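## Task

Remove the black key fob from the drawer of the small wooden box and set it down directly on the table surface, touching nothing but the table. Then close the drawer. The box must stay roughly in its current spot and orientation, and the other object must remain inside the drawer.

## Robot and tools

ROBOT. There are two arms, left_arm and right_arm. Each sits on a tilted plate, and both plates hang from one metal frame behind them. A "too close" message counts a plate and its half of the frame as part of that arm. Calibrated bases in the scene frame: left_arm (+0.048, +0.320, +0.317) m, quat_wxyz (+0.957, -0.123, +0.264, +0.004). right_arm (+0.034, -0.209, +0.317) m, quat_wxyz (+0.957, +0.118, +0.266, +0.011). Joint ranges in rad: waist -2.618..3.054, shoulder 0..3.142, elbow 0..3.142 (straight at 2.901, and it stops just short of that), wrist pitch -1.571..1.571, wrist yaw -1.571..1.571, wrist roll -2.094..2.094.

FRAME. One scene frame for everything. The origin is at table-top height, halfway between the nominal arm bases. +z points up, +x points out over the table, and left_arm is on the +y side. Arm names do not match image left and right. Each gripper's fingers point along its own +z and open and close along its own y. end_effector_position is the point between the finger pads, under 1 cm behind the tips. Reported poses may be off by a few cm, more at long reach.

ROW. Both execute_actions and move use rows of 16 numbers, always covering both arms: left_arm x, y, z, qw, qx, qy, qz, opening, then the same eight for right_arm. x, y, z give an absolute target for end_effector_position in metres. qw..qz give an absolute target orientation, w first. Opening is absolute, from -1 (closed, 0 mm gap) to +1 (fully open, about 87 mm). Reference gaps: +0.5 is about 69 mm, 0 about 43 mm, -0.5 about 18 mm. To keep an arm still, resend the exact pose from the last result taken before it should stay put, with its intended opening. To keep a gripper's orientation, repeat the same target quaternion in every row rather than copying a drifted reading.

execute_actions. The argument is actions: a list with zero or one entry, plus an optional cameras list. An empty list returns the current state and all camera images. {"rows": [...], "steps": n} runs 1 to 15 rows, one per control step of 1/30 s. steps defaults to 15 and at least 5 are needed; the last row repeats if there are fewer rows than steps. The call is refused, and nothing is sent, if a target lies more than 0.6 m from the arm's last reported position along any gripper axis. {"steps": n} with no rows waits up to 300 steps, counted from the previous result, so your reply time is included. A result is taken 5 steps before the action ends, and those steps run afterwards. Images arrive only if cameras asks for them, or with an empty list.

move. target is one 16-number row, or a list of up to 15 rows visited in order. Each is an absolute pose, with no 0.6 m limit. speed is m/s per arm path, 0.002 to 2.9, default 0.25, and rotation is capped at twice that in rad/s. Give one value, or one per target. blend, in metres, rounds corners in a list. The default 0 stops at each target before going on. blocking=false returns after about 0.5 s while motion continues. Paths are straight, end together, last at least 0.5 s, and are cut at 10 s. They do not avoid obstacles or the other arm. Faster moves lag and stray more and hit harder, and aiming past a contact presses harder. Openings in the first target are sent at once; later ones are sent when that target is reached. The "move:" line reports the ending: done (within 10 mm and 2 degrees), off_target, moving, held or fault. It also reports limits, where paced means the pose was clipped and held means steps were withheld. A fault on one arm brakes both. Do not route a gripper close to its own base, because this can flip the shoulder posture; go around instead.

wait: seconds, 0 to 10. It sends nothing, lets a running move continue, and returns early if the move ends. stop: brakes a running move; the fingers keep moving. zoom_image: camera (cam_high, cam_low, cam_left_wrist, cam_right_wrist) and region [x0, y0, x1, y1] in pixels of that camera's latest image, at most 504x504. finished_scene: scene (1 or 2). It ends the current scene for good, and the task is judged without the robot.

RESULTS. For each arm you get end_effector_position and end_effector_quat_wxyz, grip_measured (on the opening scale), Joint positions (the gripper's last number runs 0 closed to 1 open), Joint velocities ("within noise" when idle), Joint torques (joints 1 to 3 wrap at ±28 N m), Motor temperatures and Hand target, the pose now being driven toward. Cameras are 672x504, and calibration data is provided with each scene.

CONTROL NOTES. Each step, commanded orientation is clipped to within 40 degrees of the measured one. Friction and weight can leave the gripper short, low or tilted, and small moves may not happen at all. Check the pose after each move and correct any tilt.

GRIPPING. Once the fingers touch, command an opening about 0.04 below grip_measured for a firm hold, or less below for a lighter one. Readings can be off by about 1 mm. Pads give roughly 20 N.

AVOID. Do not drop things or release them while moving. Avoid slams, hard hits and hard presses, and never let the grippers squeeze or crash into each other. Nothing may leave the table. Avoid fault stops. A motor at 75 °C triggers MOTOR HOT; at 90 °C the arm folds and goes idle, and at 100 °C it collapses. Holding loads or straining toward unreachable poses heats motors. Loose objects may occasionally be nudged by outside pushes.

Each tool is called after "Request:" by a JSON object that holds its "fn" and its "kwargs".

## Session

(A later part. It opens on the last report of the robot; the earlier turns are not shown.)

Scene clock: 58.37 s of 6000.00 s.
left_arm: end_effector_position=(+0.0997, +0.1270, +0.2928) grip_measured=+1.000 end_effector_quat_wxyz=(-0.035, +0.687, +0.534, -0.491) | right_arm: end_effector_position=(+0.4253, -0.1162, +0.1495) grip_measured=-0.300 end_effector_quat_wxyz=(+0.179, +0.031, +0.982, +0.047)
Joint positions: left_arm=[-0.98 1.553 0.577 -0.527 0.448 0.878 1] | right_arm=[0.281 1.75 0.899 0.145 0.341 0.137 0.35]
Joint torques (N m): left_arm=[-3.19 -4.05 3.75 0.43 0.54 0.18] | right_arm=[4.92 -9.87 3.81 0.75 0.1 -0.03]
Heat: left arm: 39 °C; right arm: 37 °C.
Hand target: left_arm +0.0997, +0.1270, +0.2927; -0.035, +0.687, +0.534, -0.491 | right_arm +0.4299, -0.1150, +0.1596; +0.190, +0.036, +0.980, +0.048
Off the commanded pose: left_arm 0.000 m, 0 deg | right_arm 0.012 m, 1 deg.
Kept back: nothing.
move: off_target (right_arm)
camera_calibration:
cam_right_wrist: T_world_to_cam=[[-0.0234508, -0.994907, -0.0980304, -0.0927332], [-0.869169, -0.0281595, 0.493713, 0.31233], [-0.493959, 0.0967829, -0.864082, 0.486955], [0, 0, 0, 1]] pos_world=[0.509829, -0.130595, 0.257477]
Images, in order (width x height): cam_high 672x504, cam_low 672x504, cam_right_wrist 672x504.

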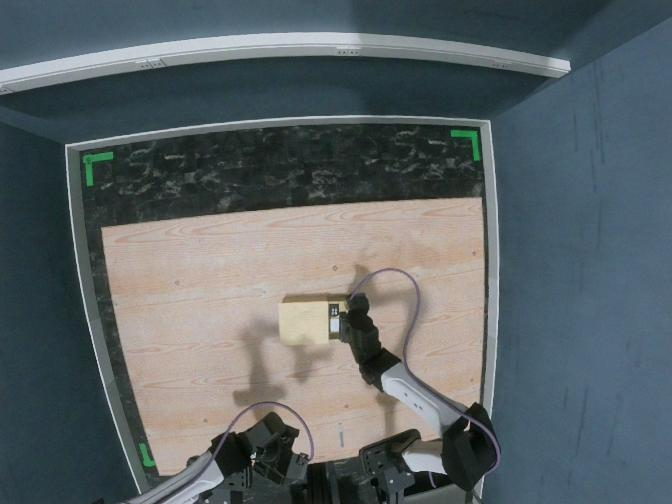

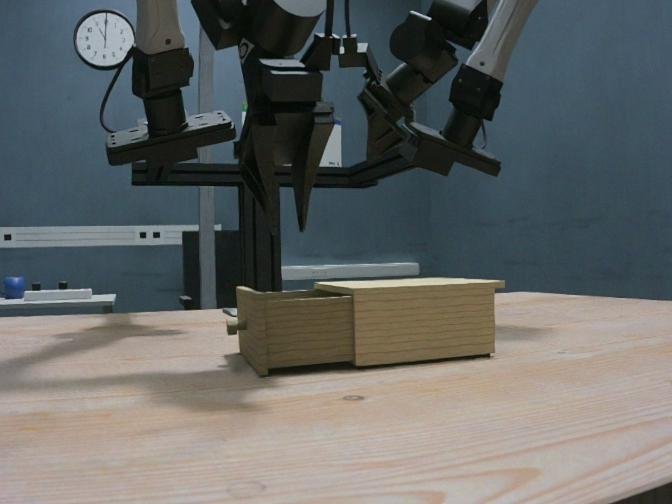

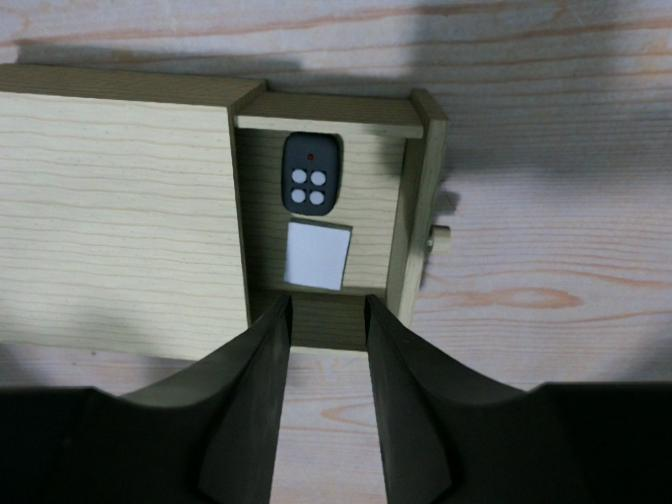

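Request:
{"fn": "move", "kwargs": {"target": [0.0997, 0.1270, 0.2928, -0.035, 0.687, 0.534, -0.491, 1.0, 0.438, -0.0975, 0.053, 0.190, 0.042, 0.979, 0.055, 0.1], "speed": 0.2, "cameras": ["cam_low", "cam_right_wrist"]}}

Request:
{"fn": "zoom_image", "kwargs": {"camera": "cam_right_wrist", "region": [150, 100, 550, 440]}}

Scene clock: 65.20 s of 6000.00 s.
left_arm: end_effector_position=(+0.0997, +0.1270, +0.2928) grip_measured=+1.000 end_effector_quat_wxyz=(-0.035, +0.687, +0.534, -0.491) | right_arm: end_effector_position=(+0.4296, -0.0970, +0.0571) grip_measured=+0.100 end_effector_quat_wxyz=(+0.178, +0.037, +0.982, +0.051)
Joint positions: left_arm=[-0.98 1.553 0.577 -0.527 0.448 0.878 1] | right_arm=[0.232 2.114 1.02 0.399 0.297 0.118 0.55]
Joint torques (N m): left_arm=[-3.23 -4.03 3.74 0.42 0.54 0.18] | right_arm=[3.34 -6.74 4.3 1.12 -0.16 -0.21]
Heat: left arm: 39 °C; right arm: 38 °C.
Hand target: left_arm +0.0997, +0.1270, +0.2927; -0.035, +0.687, +0.534, -0.491 | right_arm +0.4378, -0.0977, +0.0533; +0.190, +0.042, +0.979, +0.055
Off the commanded pose: left_arm 0.000 m, 0 deg | right_arm 0.009 m, 2 deg.
Kept back: nothing.
move: done
camera_calibration:
cam_right_wrist: T_world_to_cam=[[-0.0346294, -0.993469, -0.108723, -0.0770606], [-0.869077, -0.02378, 0.494104, 0.362483], [-0.493463, 0.111599, -0.862578, 0.408522], [0, 0, 0, 1]] pos_world=[0.513947, -0.113528, 0.1649]
Images, in order (width x height): cam_low 672x504, cam_right_wrist 672x504.

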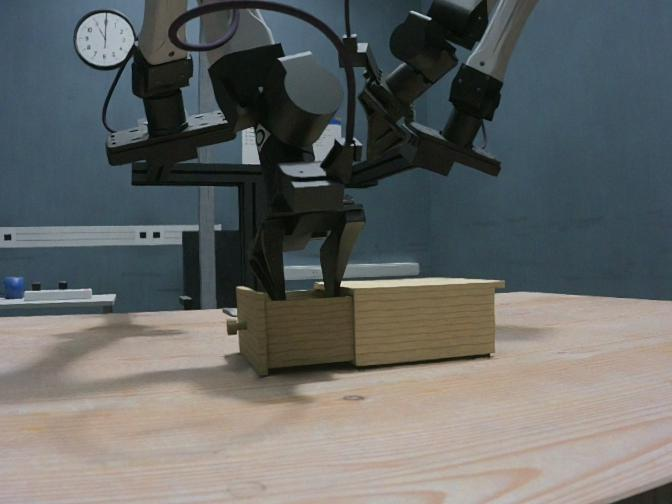

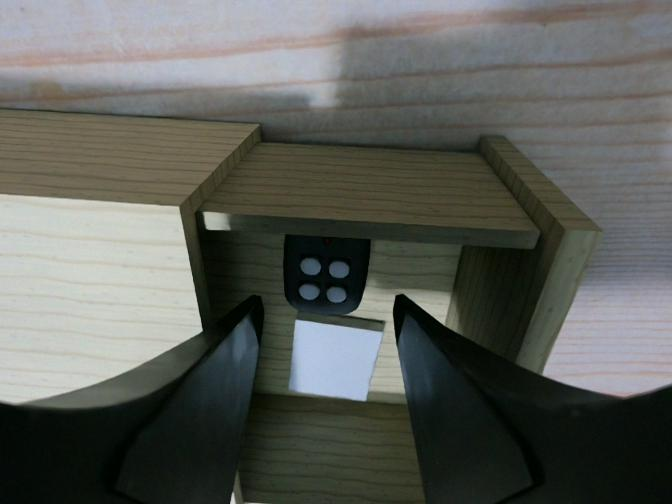

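Scaled by 1.260 from the camera's 672x504 image, which has a finer 960x720 frame.

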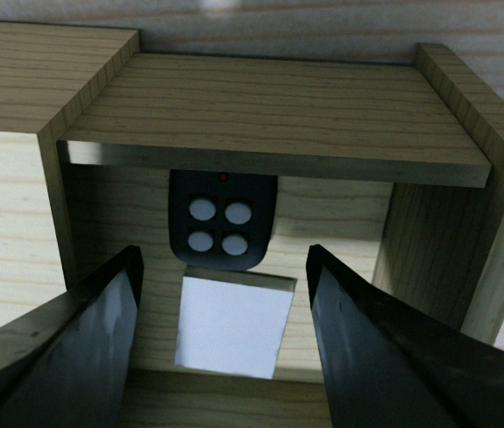

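Request:
{"fn": "move", "kwargs": {"target": [[0.0997, 0.1270, 0.2928, -0.035, 0.687, 0.534, -0.491, 1.0, 0.438, -0.0950, 0.0310, 0.190, 0.042, 0.979, 0.055, 0.1], [0.0997, 0.1270, 0.2928, -0.035, 0.687, 0.534, -0.491, 1.0, 0.438, -0.0950, 0.0310, 0.190, 0.042, 0.979, 0.055, -0.35]], "speed": [0.1, 0.1], "cameras": ["cam_low", "cam_right_wrist"]}}

Request:
{"fn": "zoom_image", "kwargs": {"camera": "cam_right_wrist", "region": [150, 100, 550, 440]}}

Scene clock: 67.17 s of 6000.00 s.
left_arm: end_effector_position=(+0.0997, +0.1270, +0.2928) grip_measured=+1.000 end_effector_quat_wxyz=(-0.035, +0.687, +0.534, -0.491) | right_arm: end_effector_position=(+0.4339, -0.0981, +0.0399) grip_measured=-0.348 end_effector_quat_wxyz=(+0.182, +0.038, +0.981, +0.050)
Joint positions: left_arm=[-0.98 1.553 0.577 -0.527 0.448 0.878 1] | right_arm=[0.215 2.178 1.059 0.435 0.288 0.104 0.326]
Joint torques (N m): left_arm=[-3.22 -4.1 3.75 0.42 0.53 0.17] | right_arm=[3.9 -5.39 4.42 1.17 -0.15 -0.15]
Heat: left arm: 39 °C; right arm: 38 °C.
Hand target: left_arm +0.0997, +0.1270, +0.2927; -0.035, +0.687, +0.534, -0.491 | right_arm +0.4377, -0.0953, +0.0315; +0.190, +0.042, +0.979, +0.055
Off the commanded pose: left_arm 0.000 m, 0 deg | right_arm 0.010 m, 1 deg.
Kept back: nothing.
move: done; target 2's new opening was sent with right_arm's hand 0.015 m and 2 deg from that target
camera_calibration:
cam_right_wrist: T_world_to_cam=[[-0.0362591, -0.993727, -0.105791, -0.0793546], [-0.872713, -0.0200894, 0.48782, 0.376839], [-0.486885, 0.110013, -0.86651, 0.393064], [0, 0, 0, 1]] pos_world=[0.517372, -0.114529, 0.148369]
Images, in order (width x height): cam_low 672x504, cam_right_wrist 672x504.

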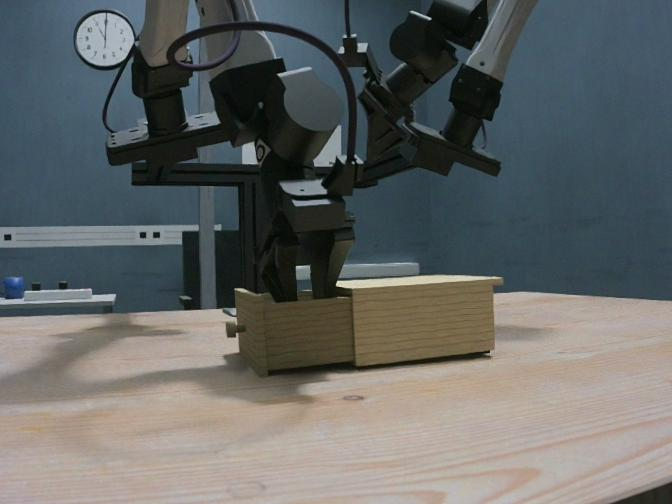

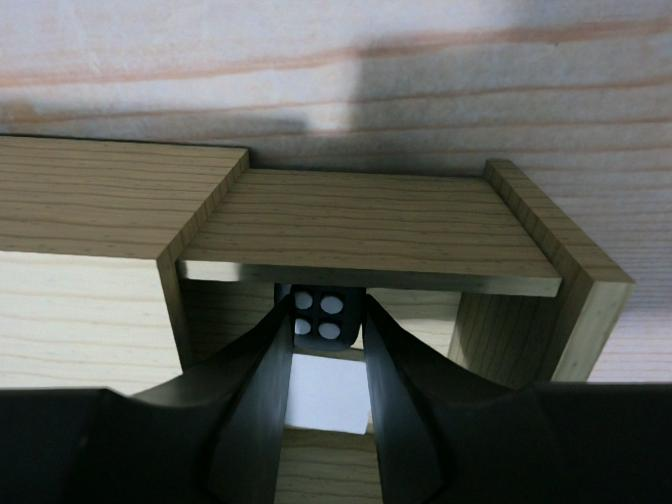

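Scaled by 1.260 from the camera's 672x504 image, which has a finer 960x720 frame.

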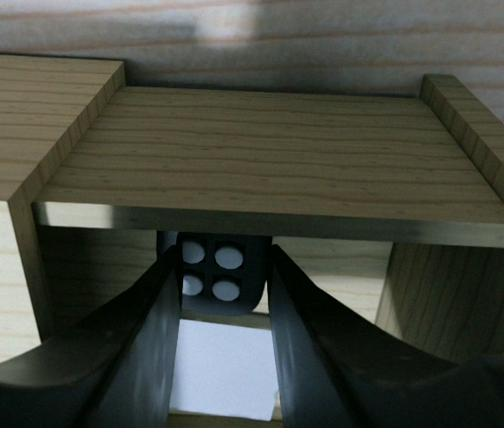

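Request:
{"fn": "move", "kwargs": {"target": [[0.0997, 0.1270, 0.2928, -0.035, 0.687, 0.534, -0.491, 1.0, 0.438, -0.1000, 0.0200, 0.190, 0.042, 0.979, 0.055, -0.35], [0.0997, 0.1270, 0.2928, -0.035, 0.687, 0.534, -0.491, 1.0, 0.438, -0.1170, 0.0200, 0.190, 0.042, 0.979, 0.055, -0.35]], "speed": [0.06, 0.06], "cameras": ["cam_low", "cam_right_wrist"]}}

Request:
{"fn": "zoom_image", "kwargs": {"camera": "cam_right_wrist", "region": [150, 100, 550, 440]}}

Scene clock: 68.57 s of 6000.00 s.
left_arm: end_effector_position=(+0.0997, +0.1270, +0.2928) grip_measured=+1.000 end_effector_quat_wxyz=(-0.035, +0.687, +0.534, -0.491) | right_arm: end_effector_position=(+0.4342, -0.1004, +0.0378) grip_measured=-0.348 end_effector_quat_wxyz=(+0.178, +0.032, +0.981, +0.076)
Joint positions: left_arm=[-0.98 1.553 0.577 -0.527 0.448 0.878 1] | right_arm=[0.184 2.175 1.059 0.431 0.211 0.085 0.326]
Joint torques (N m): left_arm=[-3.19 -4.1 3.78 0.43 0.54 0.18] | right_arm=[0.96 -4.75 3.26 1.49 0.1 -0.34]
Heat: left arm: 39 °C; right arm: 37 °C.
Hand target: left_arm +0.0997, +0.1270, +0.2927; -0.035, +0.687, +0.534, -0.491 | right_arm +0.4369, -0.1174, +0.0218; +0.189, +0.042, +0.980, +0.055
Off the commanded pose: left_arm 0.000 m, 0 deg | right_arm 0.025 m, 3 deg.
Kept back: nothing.
move: off_target (right_arm)
camera_calibration:
cam_right_wrist: T_world_to_cam=[[-0.0167739, -0.987891, -0.154239, -0.0878595], [-0.868996, -0.0618942, 0.490933, 0.372272], [-0.494535, 0.142268, -0.857435, 0.397925], [0, 0, 0, 1]] pos_world=[0.518817, -0.120366, 0.144882]
Images, in order (width x height): cam_low 672x504, cam_right_wrist 672x504.

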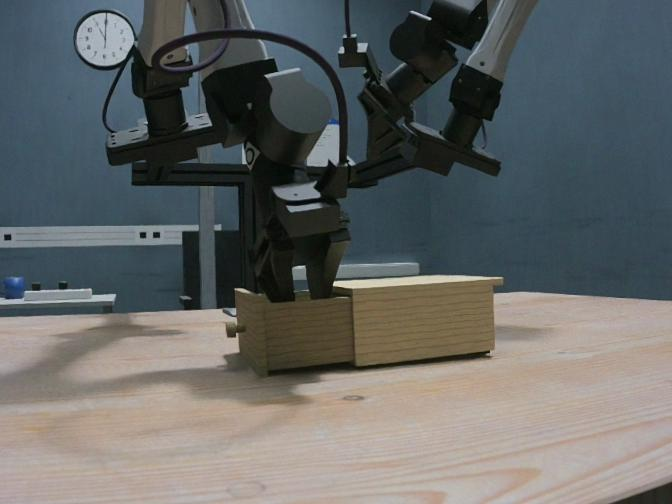

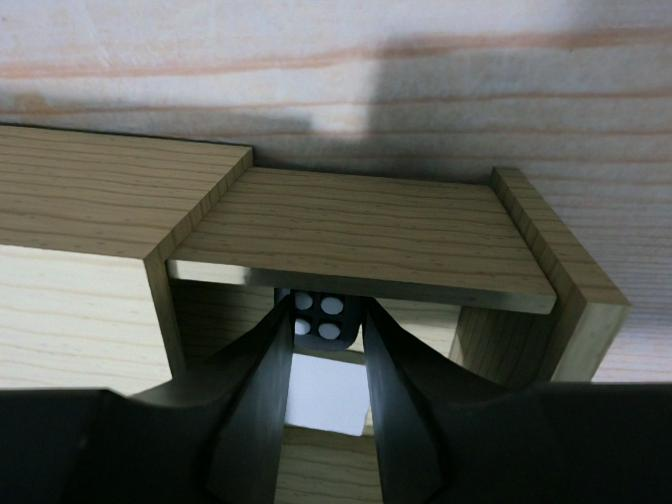

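Scaled by 1.260 from the camera's 672x504 image, which has a finer 960x720 frame.

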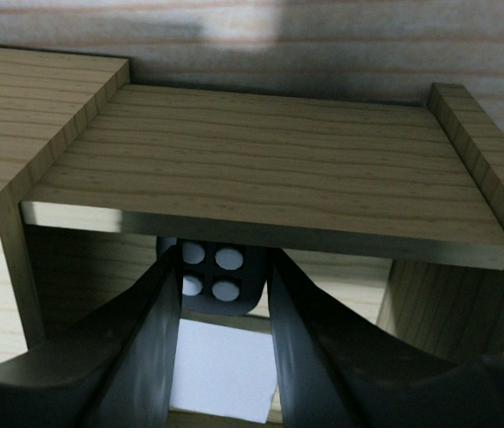

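Request:
{"fn": "move", "kwargs": {"target": [[0.0997, 0.1270, 0.2928, -0.035, 0.687, 0.534, -0.491, 1.0, 0.438, -0.1300, 0.0190, 0.190, 0.042, 0.979, 0.055, -0.35]], "speed": [0.06], "cameras": ["cam_low", "cam_right_wrist"]}}

Request:
{"fn": "zoom_image", "kwargs": {"camera": "cam_right_wrist", "region": [150, 100, 550, 440]}}

Scene clock: 69.60 s of 6000.00 s.
left_arm: end_effector_position=(+0.0997, +0.1270, +0.2928) grip_measured=+1.000 end_effector_quat_wxyz=(-0.035, +0.687, +0.534, -0.491) | right_arm: end_effector_position=(+0.4336, -0.1024, +0.0368) grip_measured=-0.348 end_effector_quat_wxyz=(+0.176, +0.034, +0.979, +0.099)
Joint positions: left_arm=[-0.98 1.553 0.577 -0.527 0.448 0.878 1] | right_arm=[0.157 2.171 1.051 0.437 0.144 0.079 0.326]
Joint torques (N m): left_arm=[-3.18 -4.08 3.82 0.43 0.53 0.18] | right_arm=[0.21 -5.35 2.84 1.44 0.49 -0.47]
Heat: left arm: 39 °C; right arm: 37 °C.
Hand target: left_arm +0.0997, +0.1270, +0.2927; -0.035, +0.687, +0.534, -0.491 | right_arm +0.4363, -0.1302, +0.0213; +0.187, +0.042, +0.980, +0.055
Off the commanded pose: left_arm 0.000 m, 0 deg | right_arm 0.033 m, 5 deg.
Kept back: nothing.
move: off_target (right_arm)
camera_calibration:
cam_right_wrist: T_world_to_cam=[[-0.0114878, -0.979675, -0.200263, -0.0897564], [-0.867662, -0.0897819, 0.488981, 0.368725], [-0.497022, 0.179378, -0.848995, 0.401599], [0, 0, 0, 1]] pos_world=[0.518501, -0.126865, 0.142682]
Images, in order (width x height): cam_low 672x504, cam_right_wrist 672x504.

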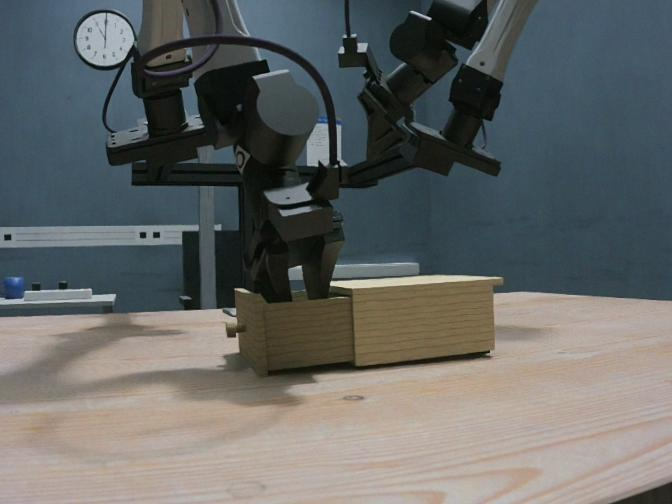

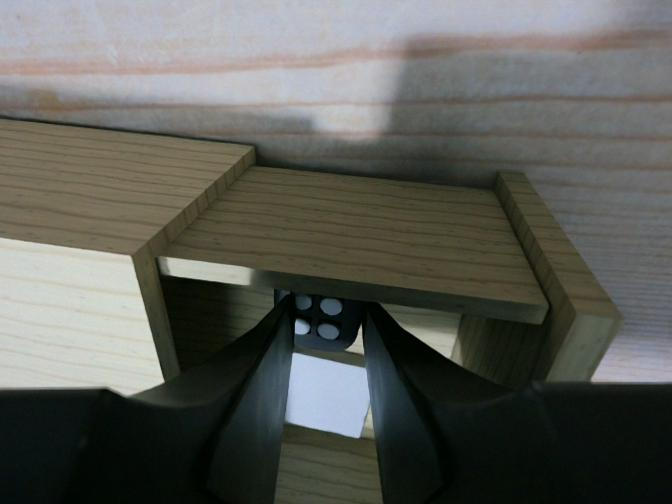

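Scaled by 1.260 from the camera's 672x504 image, which has a finer 960x720 frame.

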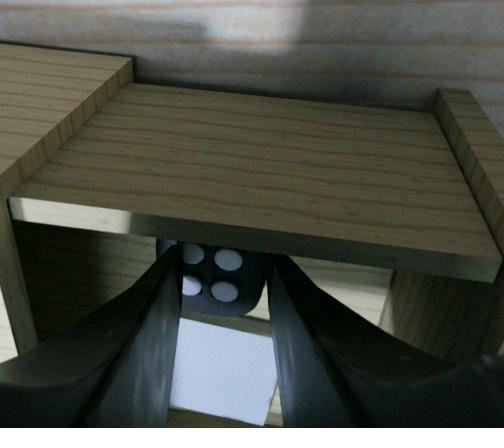

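Request:
{"fn": "execute_actions", "kwargs": {"actions": [], "cameras": ["cam_right_wrist","cam_high"]}}

Scene clock: 71.60 s of 6000.00 s.
left_arm: end_effector_position=(+0.0997, +0.1270, +0.2928) grip_measured=+1.000 end_effector_quat_wxyz=(-0.035, +0.687, +0.534, -0.491) | right_arm: end_effector_position=(+0.4336, -0.1024, +0.0368) grip_measured=-0.348 end_effector_quat_wxyz=(+0.176, +0.033, +0.979, +0.100)
Joint positions: left_arm=[-0.98 1.553 0.577 -0.527 0.448 0.878 1] | right_arm=[0.156 2.171 1.051 0.437 0.142 0.078 0.326]
Joint velocities: within noise
Joint torques (N m): left_arm=[-3.18 -4.07 3.75 0.42 0.54 0.18] | right_arm=[0.23 -5.35 2.74 1.4 0.5 -0.5]
Motor temperatures (°C): left_arm=[27 37 39 30 25 27 23] | right_arm=[26 37 31 32 28 29 29]
Heat: left arm: 39 °C; right arm: 37 °C.
Hand target: left_arm +0.0997, +0.1270, +0.2927; -0.035, +0.687, +0.534, -0.491 | right_arm +0.4362, -0.1301, +0.0213; +0.187, +0.042, +0.980, +0.055
Off the commanded pose: left_arm 0.000 m, 0 deg | right_arm 0.033 m, 5 deg.
Steps of this call (1-60: nothing new was sent). Readings (end_effector_position of left_arm | right_arm):
1: (+0.0997, +0.1270, +0.2928) | (+0.4336, -0.1024, +0.0369)
2: (+0.0997, +0.1270, +0.2928) | (+0.4336, -0.1023, +0.0369)
4: (+0.0997, +0.1270, +0.2928) | (+0.4336, -0.1024, +0.0368)
8: (+0.0997, +0.1270, +0.2928) | (+0.4336, -0.1024, +0.0368)
60: the state above
camera_calibration:
cam_right_wrist: T_world_to_cam=[[-0.0105752, -0.979481, -0.201258, -0.0900632], [-0.867603, -0.0910779, 0.488845, 0.368547], [-0.497144, 0.179782, -0.848838, 0.401692], [0, 0, 0, 1]] pos_world=[0.518499, -0.126866, 0.142683]
Images, in order (width x height): cam_high 672x504, cam_right_wrist 672x504.

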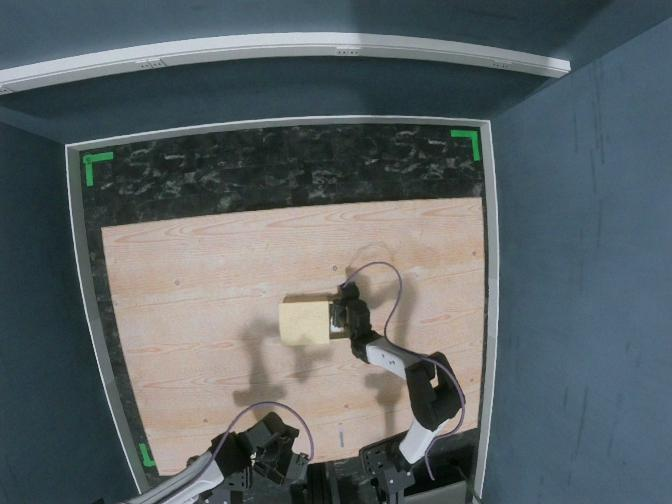

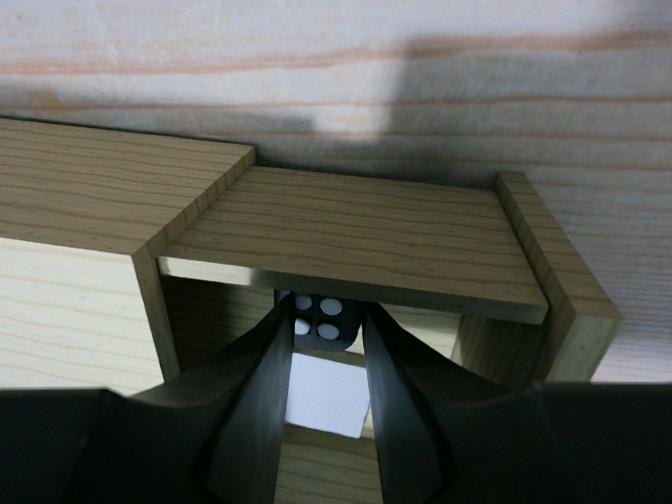

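Request:
{"fn": "zoom_image", "kwargs": {"camera": "cam_right_wrist", "region": [200, 240, 440, 440]}}

Scaled by 2.100 from the camera's 672x504 image, which has a finer 960x720 frame.

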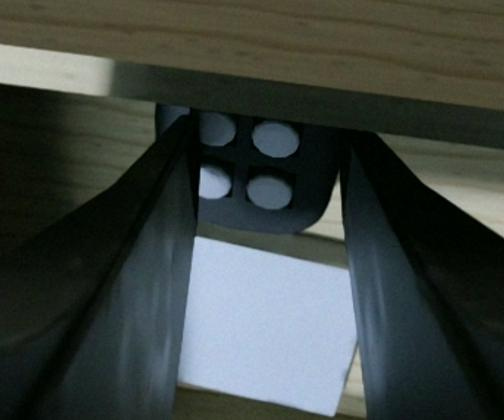

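Request:
{"fn": "move", "kwargs": {"target": [[0.0997,0.1270,0.2928,-0.035,0.687,0.534,-0.491,1.0,0.434,-0.113,0.105,0.190,0.042,0.979,0.055,-0.35],[0.0997,0.1270,0.2928,-0.035,0.687,0.534,-0.491,1.0,0.434,-0.113,0.105,0.190,0.042,0.979,0.055,0.0],[0.0997,0.1270,0.2928,-0.035,0.687,0.534,-0.491,1.0,0.438,-0.0965,0.053,0.190,0.042,0.979,0.055,0.0]], "speed": 0.1, "cameras": ["cam_right_wrist"]}}

Scene clock: 75.57 s of 6000.00 s.
left_arm: end_effector_position=(+0.0997, +0.1270, +0.2928) grip_measured=+1.000 end_effector_quat_wxyz=(-0.035, +0.687, +0.534, -0.491) | right_arm: end_effector_position=(+0.4318, -0.0989, +0.0556) grip_measured=+0.000 end_effector_quat_wxyz=(+0.180, +0.037, +0.981, +0.056)
Joint positions: left_arm=[-0.98 1.553 0.577 -0.527 0.448 0.878 1] | right_arm=[0.222 2.117 1.023 0.406 0.282 0.11 0.5]
Joint torques (N m): left_arm=[-3.23 -4.08 3.75 0.43 0.53 0.17] | right_arm=[4.63 -6.8 4.1 1.04 0.02 -0.1]
Heat: left arm: 39 °C; right arm: 38 °C.
Hand target: left_arm +0.0997, +0.1270, +0.2927; -0.035, +0.687, +0.534, -0.491 | right_arm +0.4380, -0.0966, +0.0532; +0.190, +0.042, +0.979, +0.055
Off the commanded pose: left_arm 0.000 m, 0 deg | right_arm 0.007 m, 1 deg.
Kept back: nothing.
move: done; target 2's new opening was sent with right_arm's hand 0.016 m and 2 deg from that target
camera_calibration:
cam_right_wrist: T_world_to_cam=[[-0.0326627, -0.992644, -0.116583, -0.0794266], [-0.871201, -0.0288911, 0.490075, 0.365745], [-0.489838, 0.117574, -0.863849, 0.407713], [0, 0, 0, 1]] pos_world=[0.515757, -0.116212, 0.1637]
Images, in order (width x height): cam_right_wrist 672x504.

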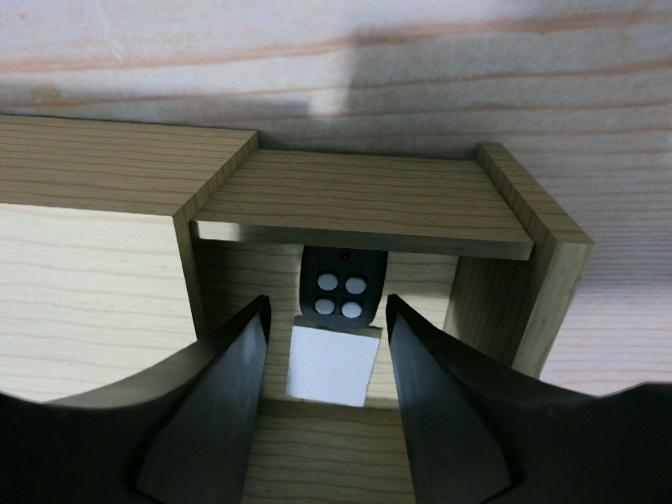

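Request:
{"fn": "move", "kwargs": {"target": [0.0997,0.1270,0.2928,-0.035,0.687,0.534,-0.491,1.0,0.424,-0.0970,0.022,0.190,0.042,0.979,0.055,0.0], "speed": 0.05, "cameras": ["cam_right_wrist"]}}

Scene clock: 78.17 s of 6000.00 s.
left_arm: end_effector_position=(+0.0997, +0.1270, +0.2928) grip_measured=+1.000 end_effector_quat_wxyz=(-0.035, +0.687, +0.534, -0.491) | right_arm: end_effector_position=(+0.4237, -0.1008, +0.0349) grip_measured=-0.002 end_effector_quat_wxyz=(+0.182, +0.038, +0.981, +0.046)
Joint positions: left_arm=[-0.98 1.553 0.577 -0.527 0.448 0.878 1] | right_arm=[0.21 2.189 1.023 0.484 0.291 0.1 0.499]
Joint torques (N m): left_arm=[-3.22 -4.07 3.82 0.42 0.53 0.18] | right_arm=[3.45 -4.37 3.33 1.39 -0.25 -0.16]
Heat: left arm: 39 °C; right arm: 38 °C.
Hand target: left_arm +0.0997, +0.1270, +0.2927; -0.035, +0.687, +0.534, -0.491 | right_arm +0.4235, -0.0973, +0.0229; +0.189, +0.042, +0.979, +0.055
Off the commanded pose: left_arm 0.000 m, 0 deg | right_arm 0.013 m, 1 deg.
Kept back: nothing.
move: off_target (right_arm)
camera_calibration:
cam_right_wrist: T_world_to_cam=[[-0.0378233, -0.994339, -0.0992973, -0.0825531], [-0.872992, -0.0154745, 0.48749, 0.371023], [-0.486266, 0.105124, -0.867464, 0.383327], [0, 0, 0, 1]] pos_world=[0.507176, -0.116641, 0.143455]
Images, in order (width x height): cam_right_wrist 672x504.

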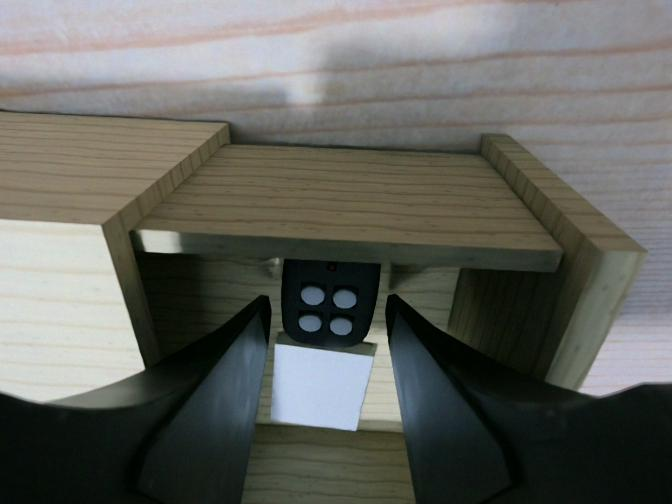

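Request:
{"fn": "zoom_image", "kwargs": {"camera": "cam_right_wrist", "region": [220, 220, 440, 420]}}

Scaled by 2.291 from the camera's 672x504 image, which has a finer 960x720 frame.

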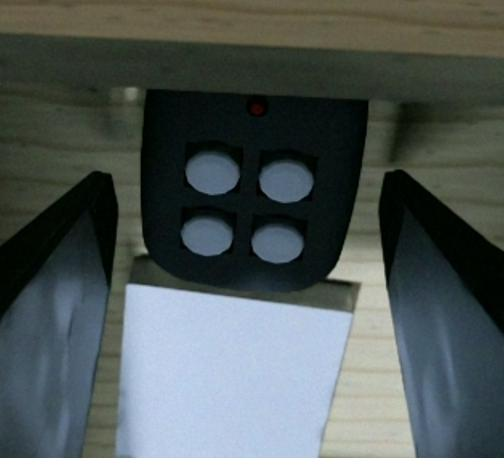

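Request:
{"fn": "move", "kwargs": {"target": [0.0997,0.1270,0.2928,-0.035,0.687,0.534,-0.491,1.0,0.424,-0.0970,0.018,0.190,0.042,0.979,0.055,-0.1], "speed": 0.05, "cameras": ["cam_right_wrist"]}}

Scene clock: 80.20 s of 6000.00 s.
left_arm: end_effector_position=(+0.0997, +0.1270, +0.2928) grip_measured=+1.000 end_effector_quat_wxyz=(-0.035, +0.687, +0.534, -0.491) | right_arm: end_effector_position=(+0.4226, -0.1008, +0.0287) grip_measured=-0.100 end_effector_quat_wxyz=(+0.185, +0.038, +0.981, +0.046)
Joint positions: left_arm=[-0.98 1.553 0.577 -0.527 0.448 0.878 1] | right_arm=[0.206 2.213 1.026 0.511 0.289 0.096 0.45]
Joint torques (N m): left_arm=[-3.25 -4.05 3.77 0.42 0.52 0.18] | right_arm=[3.55 -4.94 4.04 1.19 -0.23 -0.12]
Heat: left arm: 39 °C; right arm: 38 °C.
Hand target: left_arm +0.0997, +0.1270, +0.2927; -0.035, +0.687, +0.534, -0.491 | right_arm +0.4237, -0.0973, +0.0186; +0.190, +0.042, +0.979, +0.055
Off the commanded pose: left_arm 0.000 m, 0 deg | right_arm 0.011 m, 1 deg.
Kept back: nothing.
move: off_target (right_arm)
camera_calibration:
cam_right_wrist: T_world_to_cam=[[-0.0383113, -0.994401, -0.0984861, -0.0830465], [-0.875664, -0.0140718, 0.482716, 0.374465], [-0.481399, 0.104734, -0.870222, 0.375508], [0, 0, 0, 1]] pos_world=[0.505493, -0.116641, 0.137835]
Images, in order (width x height): cam_right_wrist 672x504.

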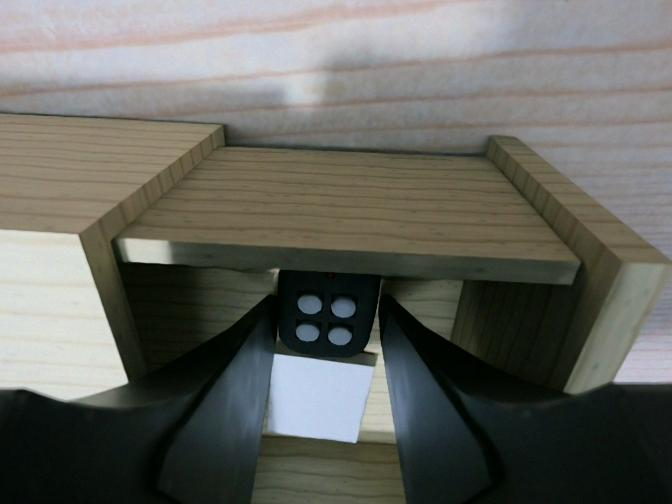

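Request:
{"fn": "execute_actions", "kwargs": {"actions": [{"rows":[[0.0997,0.1270,0.2928,-0.035,0.687,0.534,-0.491,1.0,0.424,-0.0970,0.020,0.190,0.042,0.979,0.055,-0.16],[0.0997,0.1270,0.2928,-0.035,0.687,0.534,-0.491,1.0,0.424,-0.0970,0.020,0.190,0.042,0.979,0.055,-0.19],[0.0997,0.1270,0.2928,-0.035,0.687,0.534,-0.491,1.0,0.424,-0.0970,0.020,0.190,0.042,0.979,0.055,-0.22],[0.0997,0.1270,0.2928,-0.035,0.687,0.534,-0.491,1.0,0.424,-0.0970,0.020,0.190,0.042,0.979,0.055,-0.25],[0.0997,0.1270,0.2928,-0.035,0.687,0.534,-0.491,1.0,0.424,-0.0970,0.020,0.190,0.042,0.979,0.055,-0.28]],"steps":15}], "cameras": ["cam_right_wrist"]}}

Scene clock: 80.87 s of 6000.00 s.
left_arm: end_effector_position=(+0.0997, +0.1270, +0.2928) grip_measured=+1.000 end_effector_quat_wxyz=(-0.035, +0.687, +0.534, -0.491) | right_arm: end_effector_position=(+0.4230, -0.1007, +0.0283) grip_measured=-0.169 end_effector_quat_wxyz=(+0.186, +0.038, +0.981, +0.046)
Joint positions: left_arm=[-0.98 1.553 0.577 -0.527 0.448 0.878 1] | right_arm=[0.206 2.215 1.026 0.516 0.289 0.095 0.415]
Joint torques (N m): left_arm=[-3.14 -4.07 3.77 0.43 0.53 0.18] | right_arm=[3.79 -5.49 3.43 1.13 -0.28 -0.1]
Heat: left arm: 39 °C; right arm: 37 °C.
Steps of this call (1-10: nothing new was sent; 11-20: this action's first 10). Readings (end_effector_position of left_arm | right_arm):
11: (+0.0997, +0.1270, +0.2928) | (+0.4228, -0.1009, +0.0288)
12: (+0.0997, +0.1270, +0.2928) | (+0.4230, -0.1007, +0.0285)
14: (+0.0997, +0.1270, +0.2928) | (+0.4230, -0.1007, +0.0283)
18: (+0.0997, +0.1270, +0.2928) | (+0.4230, -0.1007, +0.0283)
20: the state above
camera_calibration:
cam_right_wrist: T_world_to_cam=[[-0.0382417, -0.994381, -0.0987106, -0.082875], [-0.876875, -0.0139773, 0.480515, 0.375637], [-0.479195, 0.104933, -0.871414, 0.374343], [0, 0, 0, 1]] pos_world=[0.505601, -0.11644, 0.137527]
Images, in order (width x height): cam_right_wrist 672x504.

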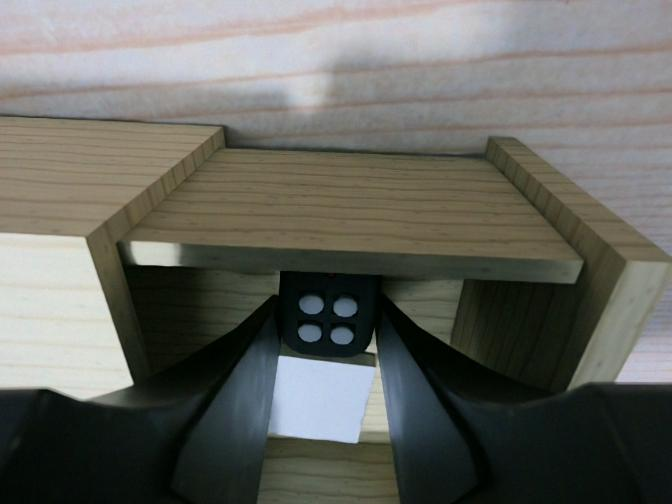

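Request:
{"fn": "execute_actions", "kwargs": {"actions": [{"rows":[[0.0997,0.1270,0.2928,-0.035,0.687,0.534,-0.491,1.0,0.424,-0.0970,0.020,0.190,0.042,0.979,0.055,-0.28]],"steps":12}], "cameras": []}}

Scene clock: 81.27 s of 6000.00 s.
left_arm: end_effector_position=(+0.0997, +0.1270, +0.2928) grip_measured=+1.000 end_effector_quat_wxyz=(-0.035, +0.687, +0.534, -0.491) | right_arm: end_effector_position=(+0.4230, -0.1007, +0.0283) grip_measured=-0.169 end_effector_quat_wxyz=(+0.186, +0.038, +0.981, +0.046)
Joint positions: left_arm=[-0.98 1.553 0.577 -0.527 0.448 0.878 1] | right_arm=[0.206 2.215 1.026 0.516 0.289 0.095 0.415]
Joint torques (N m): left_arm=[-3.23 -4.05 3.79 0.43 0.54 0.18] | right_arm=[3.6 -5.59 3.41 1.13 -0.23 -0.09]
Heat: left arm: 39 °C; right arm: 37 °C.
Off your previous action's commanded pose at its last step (step 5 of this call): left_arm 0.000 m, 0 deg | right_arm 0.009 m, 1 deg.
Steps of this call (1-5: your previous action's last 5; 6-12: this action's first 7). Readings (end_effector_position of left_arm | right_arm):
6: (+0.0997, +0.1270, +0.2928) | (+0.4230, -0.1007, +0.0283)
7: (+0.0997, +0.1270, +0.2928) | (+0.4230, -0.1007, +0.0283)
9: (+0.0997, +0.1270, +0.2928) | (+0.4230, -0.1007, +0.0283)
12: the state above
No camera images: "cameras" was empty.

Request:
{"fn": "move", "kwargs": {"target": [0.0997,0.1270,0.2928,-0.035,0.687,0.534,-0.491,1.0,0.424,-0.1000,0.15,0.190,0.042,0.979,0.055,-0.28], "speed": 0.07, "cameras": ["cam_right_wrist"]}}

Scene clock: 83.90 s of 6000.00 s.
left_arm: end_effector_position=(+0.0997, +0.1270, +0.2928) grip_measured=+1.000 end_effector_quat_wxyz=(-0.035, +0.687, +0.534, -0.491) | right_arm: end_effector_position=(+0.4161, -0.1009, +0.1363) grip_measured=-0.169 end_effector_quat_wxyz=(+0.174, +0.035, +0.983, +0.053)
Joint positions: left_arm=[-0.98 1.553 0.577 -0.527 0.448 0.878 1] | right_arm=[0.307 1.808 0.888 0.199 0.35 0.168 0.415]
Joint torques (N m): left_arm=[-3.25 -4.12 3.74 0.44 0.54 0.17] | right_arm=[5.16 -10.45 3.33 0.75 0.12 -0.04]
Heat: left arm: 39 °C; right arm: 38 °C.
Hand target: left_arm +0.0997, +0.1270, +0.2927; -0.035, +0.687, +0.534, -0.491 | right_arm +0.4239, -0.1000, +0.1494; +0.190, +0.042, +0.979, +0.055
Off your previous action's commanded pose at its last step (step 5 of this call): left_arm 0.000 m, 0 deg | right_arm 0.009 m, 1 deg.
Off the commanded pose: left_arm 0.000 m, 0 deg | right_arm 0.016 m, 2 deg.
Kept back: nothing.
move: off_target (right_arm)
camera_calibration:
cam_right_wrist: T_world_to_cam=[[-0.0298718, -0.993408, -0.110675, -0.0744571], [-0.864625, -0.029876, 0.501529, 0.308083], [-0.501529, 0.110674, -0.858033, 0.473276], [0, 0, 0, 1]] pos_world=[0.501514, -0.117141, 0.243333]
Images, in order (width x height): cam_right_wrist 672x504.

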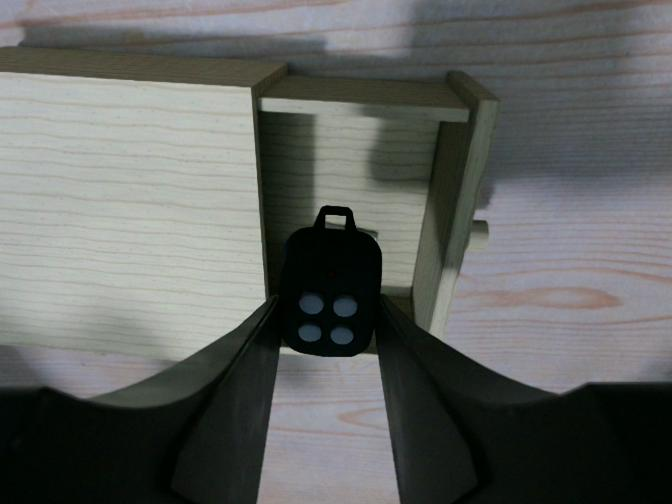

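Request:
{"fn": "move", "kwargs": {"target": [[0.0997,0.1270,0.2928,-0.035,0.687,0.534,-0.491,1.0,0.415,-0.200,0.148,0.190,0.042,0.979,0.055,-0.28],[0.0997,0.1270,0.2928,-0.035,0.687,0.534,-0.491,1.0,0.385,-0.300,0.125,0.190,0.042,0.979,0.055,-0.28],[0.0997,0.1270,0.2928,-0.035,0.687,0.534,-0.491,1.0,0.385,-0.300,0.040,0.190,0.042,0.979,0.055,-0.28]], "speed": [0.22, 0.22, 0.12], "blend": [0.03, 0.03, 0], "cameras": ["cam_right_wrist","cam_high"]}}

Scene clock: 86.77 s of 6000.00 s.
left_arm: end_effector_position=(+0.0997, +0.1270, +0.2928) grip_measured=+1.000 end_effector_quat_wxyz=(-0.035, +0.687, +0.534, -0.491) | right_arm: end_effector_position=(+0.3804, -0.2965, +0.0433) grip_measured=-0.169 end_effector_quat_wxyz=(+0.180, +0.045, +0.981, +0.055)
Joint positions: left_arm=[-0.98 1.553 0.577 -0.527 0.448 0.878 1] | right_arm=[-0.345 1.98 0.819 0.497 -0.162 -0.226 0.415]
Joint torques (N m): left_arm=[-3.21 -4.08 3.77 0.43 0.54 0.18] | right_arm=[-0.09 -6.34 2.66 0.97 -0.28 -0.26]
Heat: left arm: 39 °C; right arm: 38 °C.
Hand target: left_arm +0.0997, +0.1270, +0.2927; -0.035, +0.687, +0.534, -0.491 | right_arm +0.3849, -0.3000, +0.0402; +0.190, +0.042, +0.979, +0.055
Off the commanded pose: left_arm 0.000 m, 0 deg | right_arm 0.007 m, 1 deg.
Kept back: nothing.
move: done
camera_calibration:
cam_right_wrist: T_world_to_cam=[[-0.0485807, -0.991688, -0.119144, -0.272264], [-0.871046, -0.016311, 0.490931, 0.324948], [-0.488793, 0.12763, -0.863013, 0.397646], [0, 0, 0, 1]] pos_world=[0.464184, -0.315452, 0.151208]
Images, in order (width x height): cam_high 672x504, cam_right_wrist 672x504.

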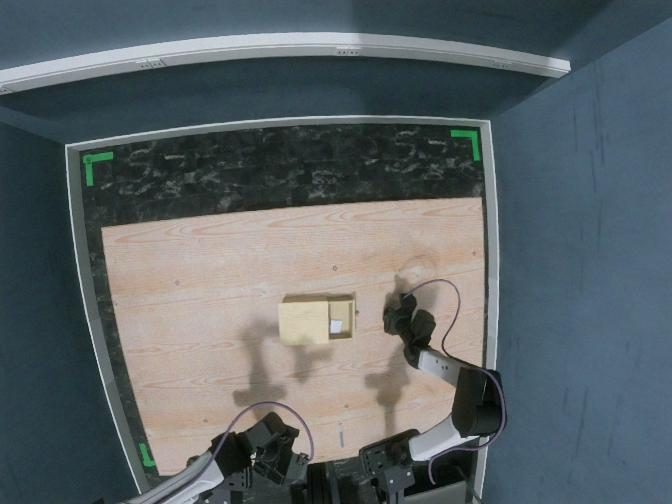

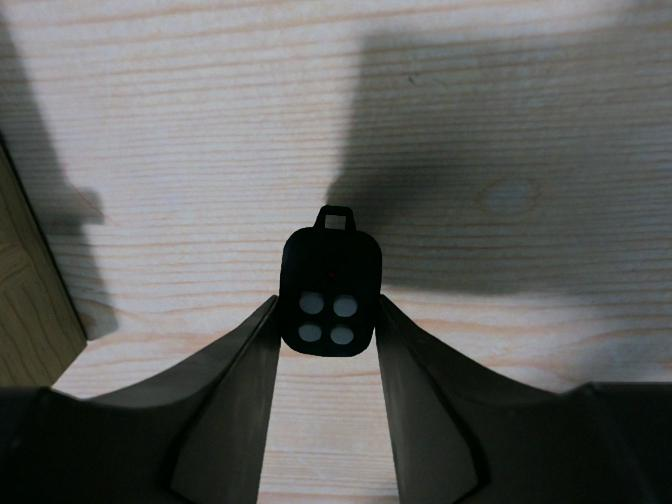

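Request:
{"fn": "move", "kwargs": {"target": [0.0997,0.1270,0.2928,-0.035,0.687,0.534,-0.491,1.0,0.385,-0.300,0.0175,0.190,0.042,0.979,0.055,-0.28], "speed": 0.05, "cameras": ["cam_right_wrist","cam_low"]}}

Scene clock: 87.97 s of 6000.00 s.
left_arm: end_effector_position=(+0.0997, +0.1270, +0.2928) grip_measured=+1.000 end_effector_quat_wxyz=(-0.035, +0.687, +0.534, -0.491) | right_arm: end_effector_position=(+0.3815, -0.2954, +0.0211) grip_measured=-0.169 end_effector_quat_wxyz=(+0.181, +0.044, +0.981, +0.056)
Joint positions: left_arm=[-0.98 1.553 0.577 -0.527 0.448 0.878 1] | right_arm=[-0.345 2.076 0.867 0.545 -0.164 -0.228 0.415]
Joint torques (N m): left_arm=[-3.21 -4.1 3.75 0.43 0.53 0.17] | right_arm=[-0.27 -6.46 2.33 0.97 -0.26 -0.27]
Heat: left arm: 39 °C; right arm: 38 °C.
Hand target: left_arm +0.0997, +0.1270, +0.2927; -0.035, +0.687, +0.534, -0.491 | right_arm +0.3848, -0.2999, +0.0177; +0.190, +0.042, +0.979, +0.055
Off the commanded pose: left_arm 0.000 m, 0 deg | right_arm 0.007 m, 1 deg.
Kept back: nothing.
move: done
camera_calibration:
cam_right_wrist: T_world_to_cam=[[-0.0463617, -0.99162, -0.120583, -0.274487], [-0.871635, -0.018808, 0.489795, 0.336324], [-0.487959, 0.127812, -0.863458, 0.378634], [0, 0, 0, 1]] pos_world=[0.465184, -0.314255, 0.129107]
Images, in order (width x height): cam_low 672x504, cam_right_wrist 672x504.

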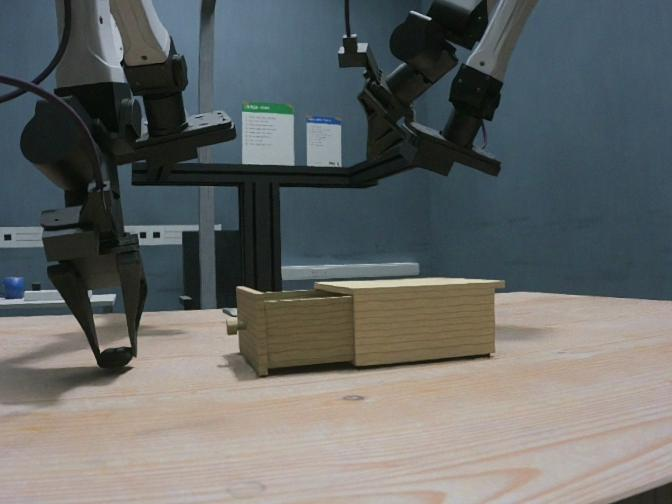

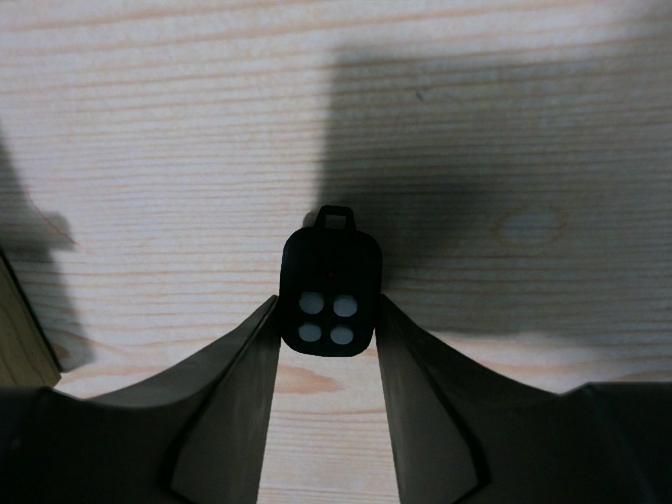

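Request:
{"fn": "zoom_image", "kwargs": {"camera": "cam_low", "region": [40, 300, 200, 400]}}

Request:
{"fn": "zoom_image", "kwargs": {"camera": "cam_low", "region": [200, 260, 540, 400]}}

Scaled by 3.150 from the camera's 672x504 image, which has a finer 960x720 frame.

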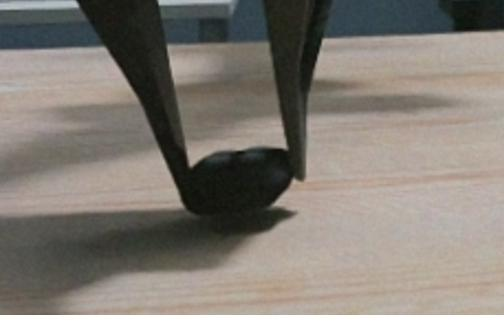

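Scaled by 1.482 from the camera's 672x504 image, which has a finer 960x720 frame.

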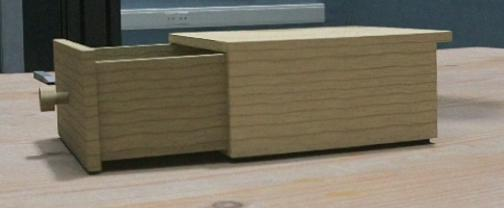

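Request:
{"fn": "move", "kwargs": {"target": [0.0997,0.1270,0.2928,-0.035,0.687,0.534,-0.491,1.0,0.385,-0.300,0.0125,0.190,0.042,0.979,0.055,-0.28], "speed": 0.03, "cameras": ["cam_low"]}}

Scene clock: 89.07 s of 6000.00 s.
left_arm: end_effector_position=(+0.0997, +0.1270, +0.2928) grip_measured=+1.000 end_effector_quat_wxyz=(-0.035, +0.687, +0.534, -0.491) | right_arm: end_effector_position=(+0.3811, -0.2966, +0.0163) grip_measured=-0.169 end_effector_quat_wxyz=(+0.180, +0.045, +0.981, +0.056)
Joint positions: left_arm=[-0.98 1.553 0.577 -0.527 0.448 0.878 1] | right_arm=[-0.348 2.096 0.878 0.553 -0.165 -0.228 0.415]
Joint torques (N m): left_arm=[-3.18 -4.11 3.77 0.43 0.53 0.18] | right_arm=[-0.09 -6.42 2.28 1.03 -0.27 -0.27]
Heat: left arm: 39 °C; right arm: 38 °C.
Hand target: left_arm +0.0997, +0.1270, +0.2927; -0.035, +0.687, +0.534, -0.491 | right_arm +0.3849, -0.3000, +0.0127; +0.190, +0.042, +0.979, +0.055
Off the commanded pose: left_arm 0.000 m, 0 deg | right_arm 0.006 m, 1 deg.
Kept back: nothing.
move: done
Images, in order (width x height): cam_low 672x504.

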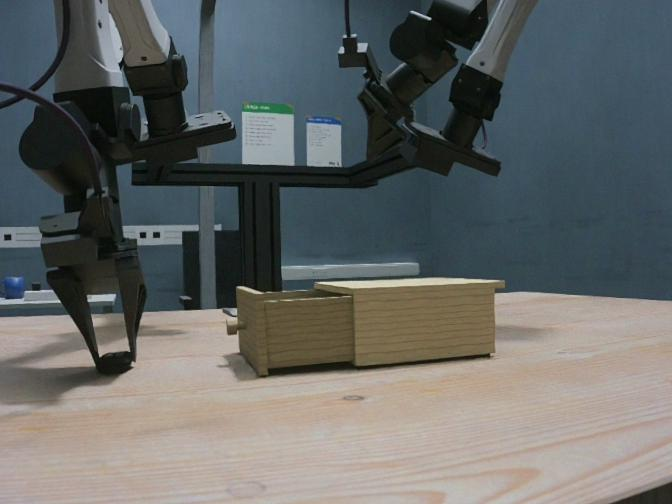

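Request:
{"fn": "zoom_image", "kwargs": {"camera": "cam_low", "region": [70, 330, 160, 390]}}

Scaled by 5.600 from the camera's 672x504 image, which has a finer 960x720 frame.

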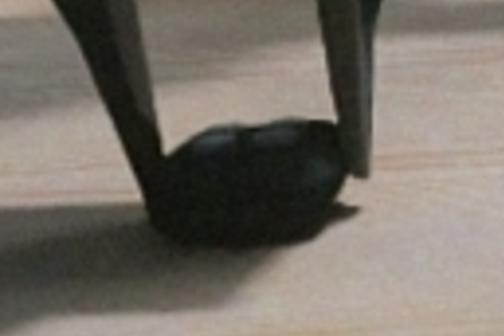

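Request:
{"fn": "move", "kwargs": {"target": [0.0997,0.1270,0.2928,-0.035,0.687,0.534,-0.491,1.0,0.385,-0.300,0.0085,0.190,0.042,0.979,0.055,-0.28], "speed": 0.03, "cameras": ["cam_low"]}}

Request:
{"fn": "zoom_image", "kwargs": {"camera": "cam_low", "region": [70, 330, 160, 390]}}

Scene clock: 90.00 s of 6000.00 s.
left_arm: end_effector_position=(+0.0997, +0.1270, +0.2928) grip_measured=+1.000 end_effector_quat_wxyz=(-0.035, +0.687, +0.534, -0.491) | right_arm: end_effector_position=(+0.3811, -0.2966, +0.0157) grip_measured=-0.169 end_effector_quat_wxyz=(+0.180, +0.045, +0.981, +0.055)
Joint positions: left_arm=[-0.98 1.553 0.577 -0.527 0.448 0.878 1] | right_arm=[-0.348 2.098 0.879 0.555 -0.165 -0.228 0.415]
Joint torques (N m): left_arm=[-3.19 -4.11 3.78 0.42 0.53 0.18] | right_arm=[-0.12 -5.33 2.99 1.07 -0.28 -0.27]
Heat: left arm: 39 °C; right arm: 38 °C.
Hand target: left_arm +0.0997, +0.1270, +0.2927; -0.035, +0.687, +0.534, -0.491 | right_arm +0.3846, -0.2999, +0.0088; +0.190, +0.042, +0.979, +0.055
Off the commanded pose: left_arm 0.000 m, 0 deg | right_arm 0.009 m, 1 deg.
Kept back: nothing.
move: done
Images, in order (width x height): cam_low 672x504.

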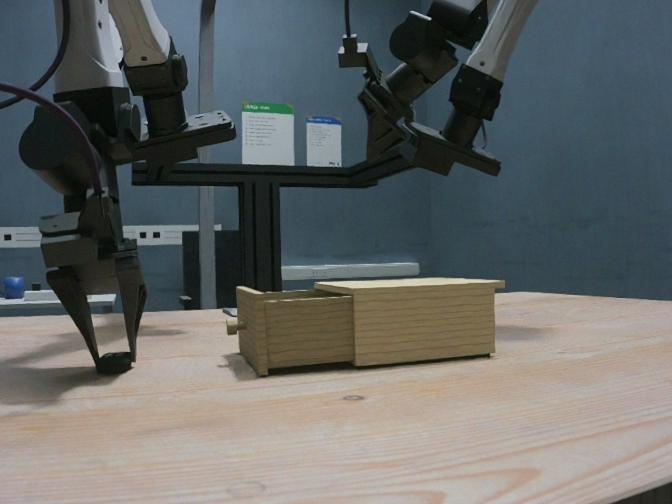

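Scaled by 5.600 from the camera's 672x504 image, which has a finer 960x720 frame.

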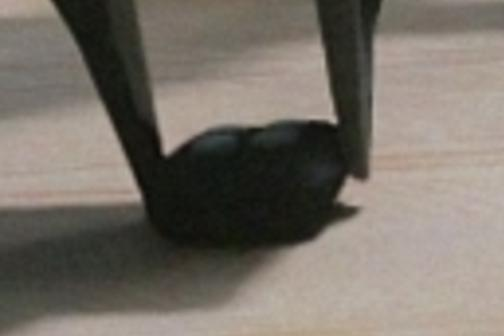

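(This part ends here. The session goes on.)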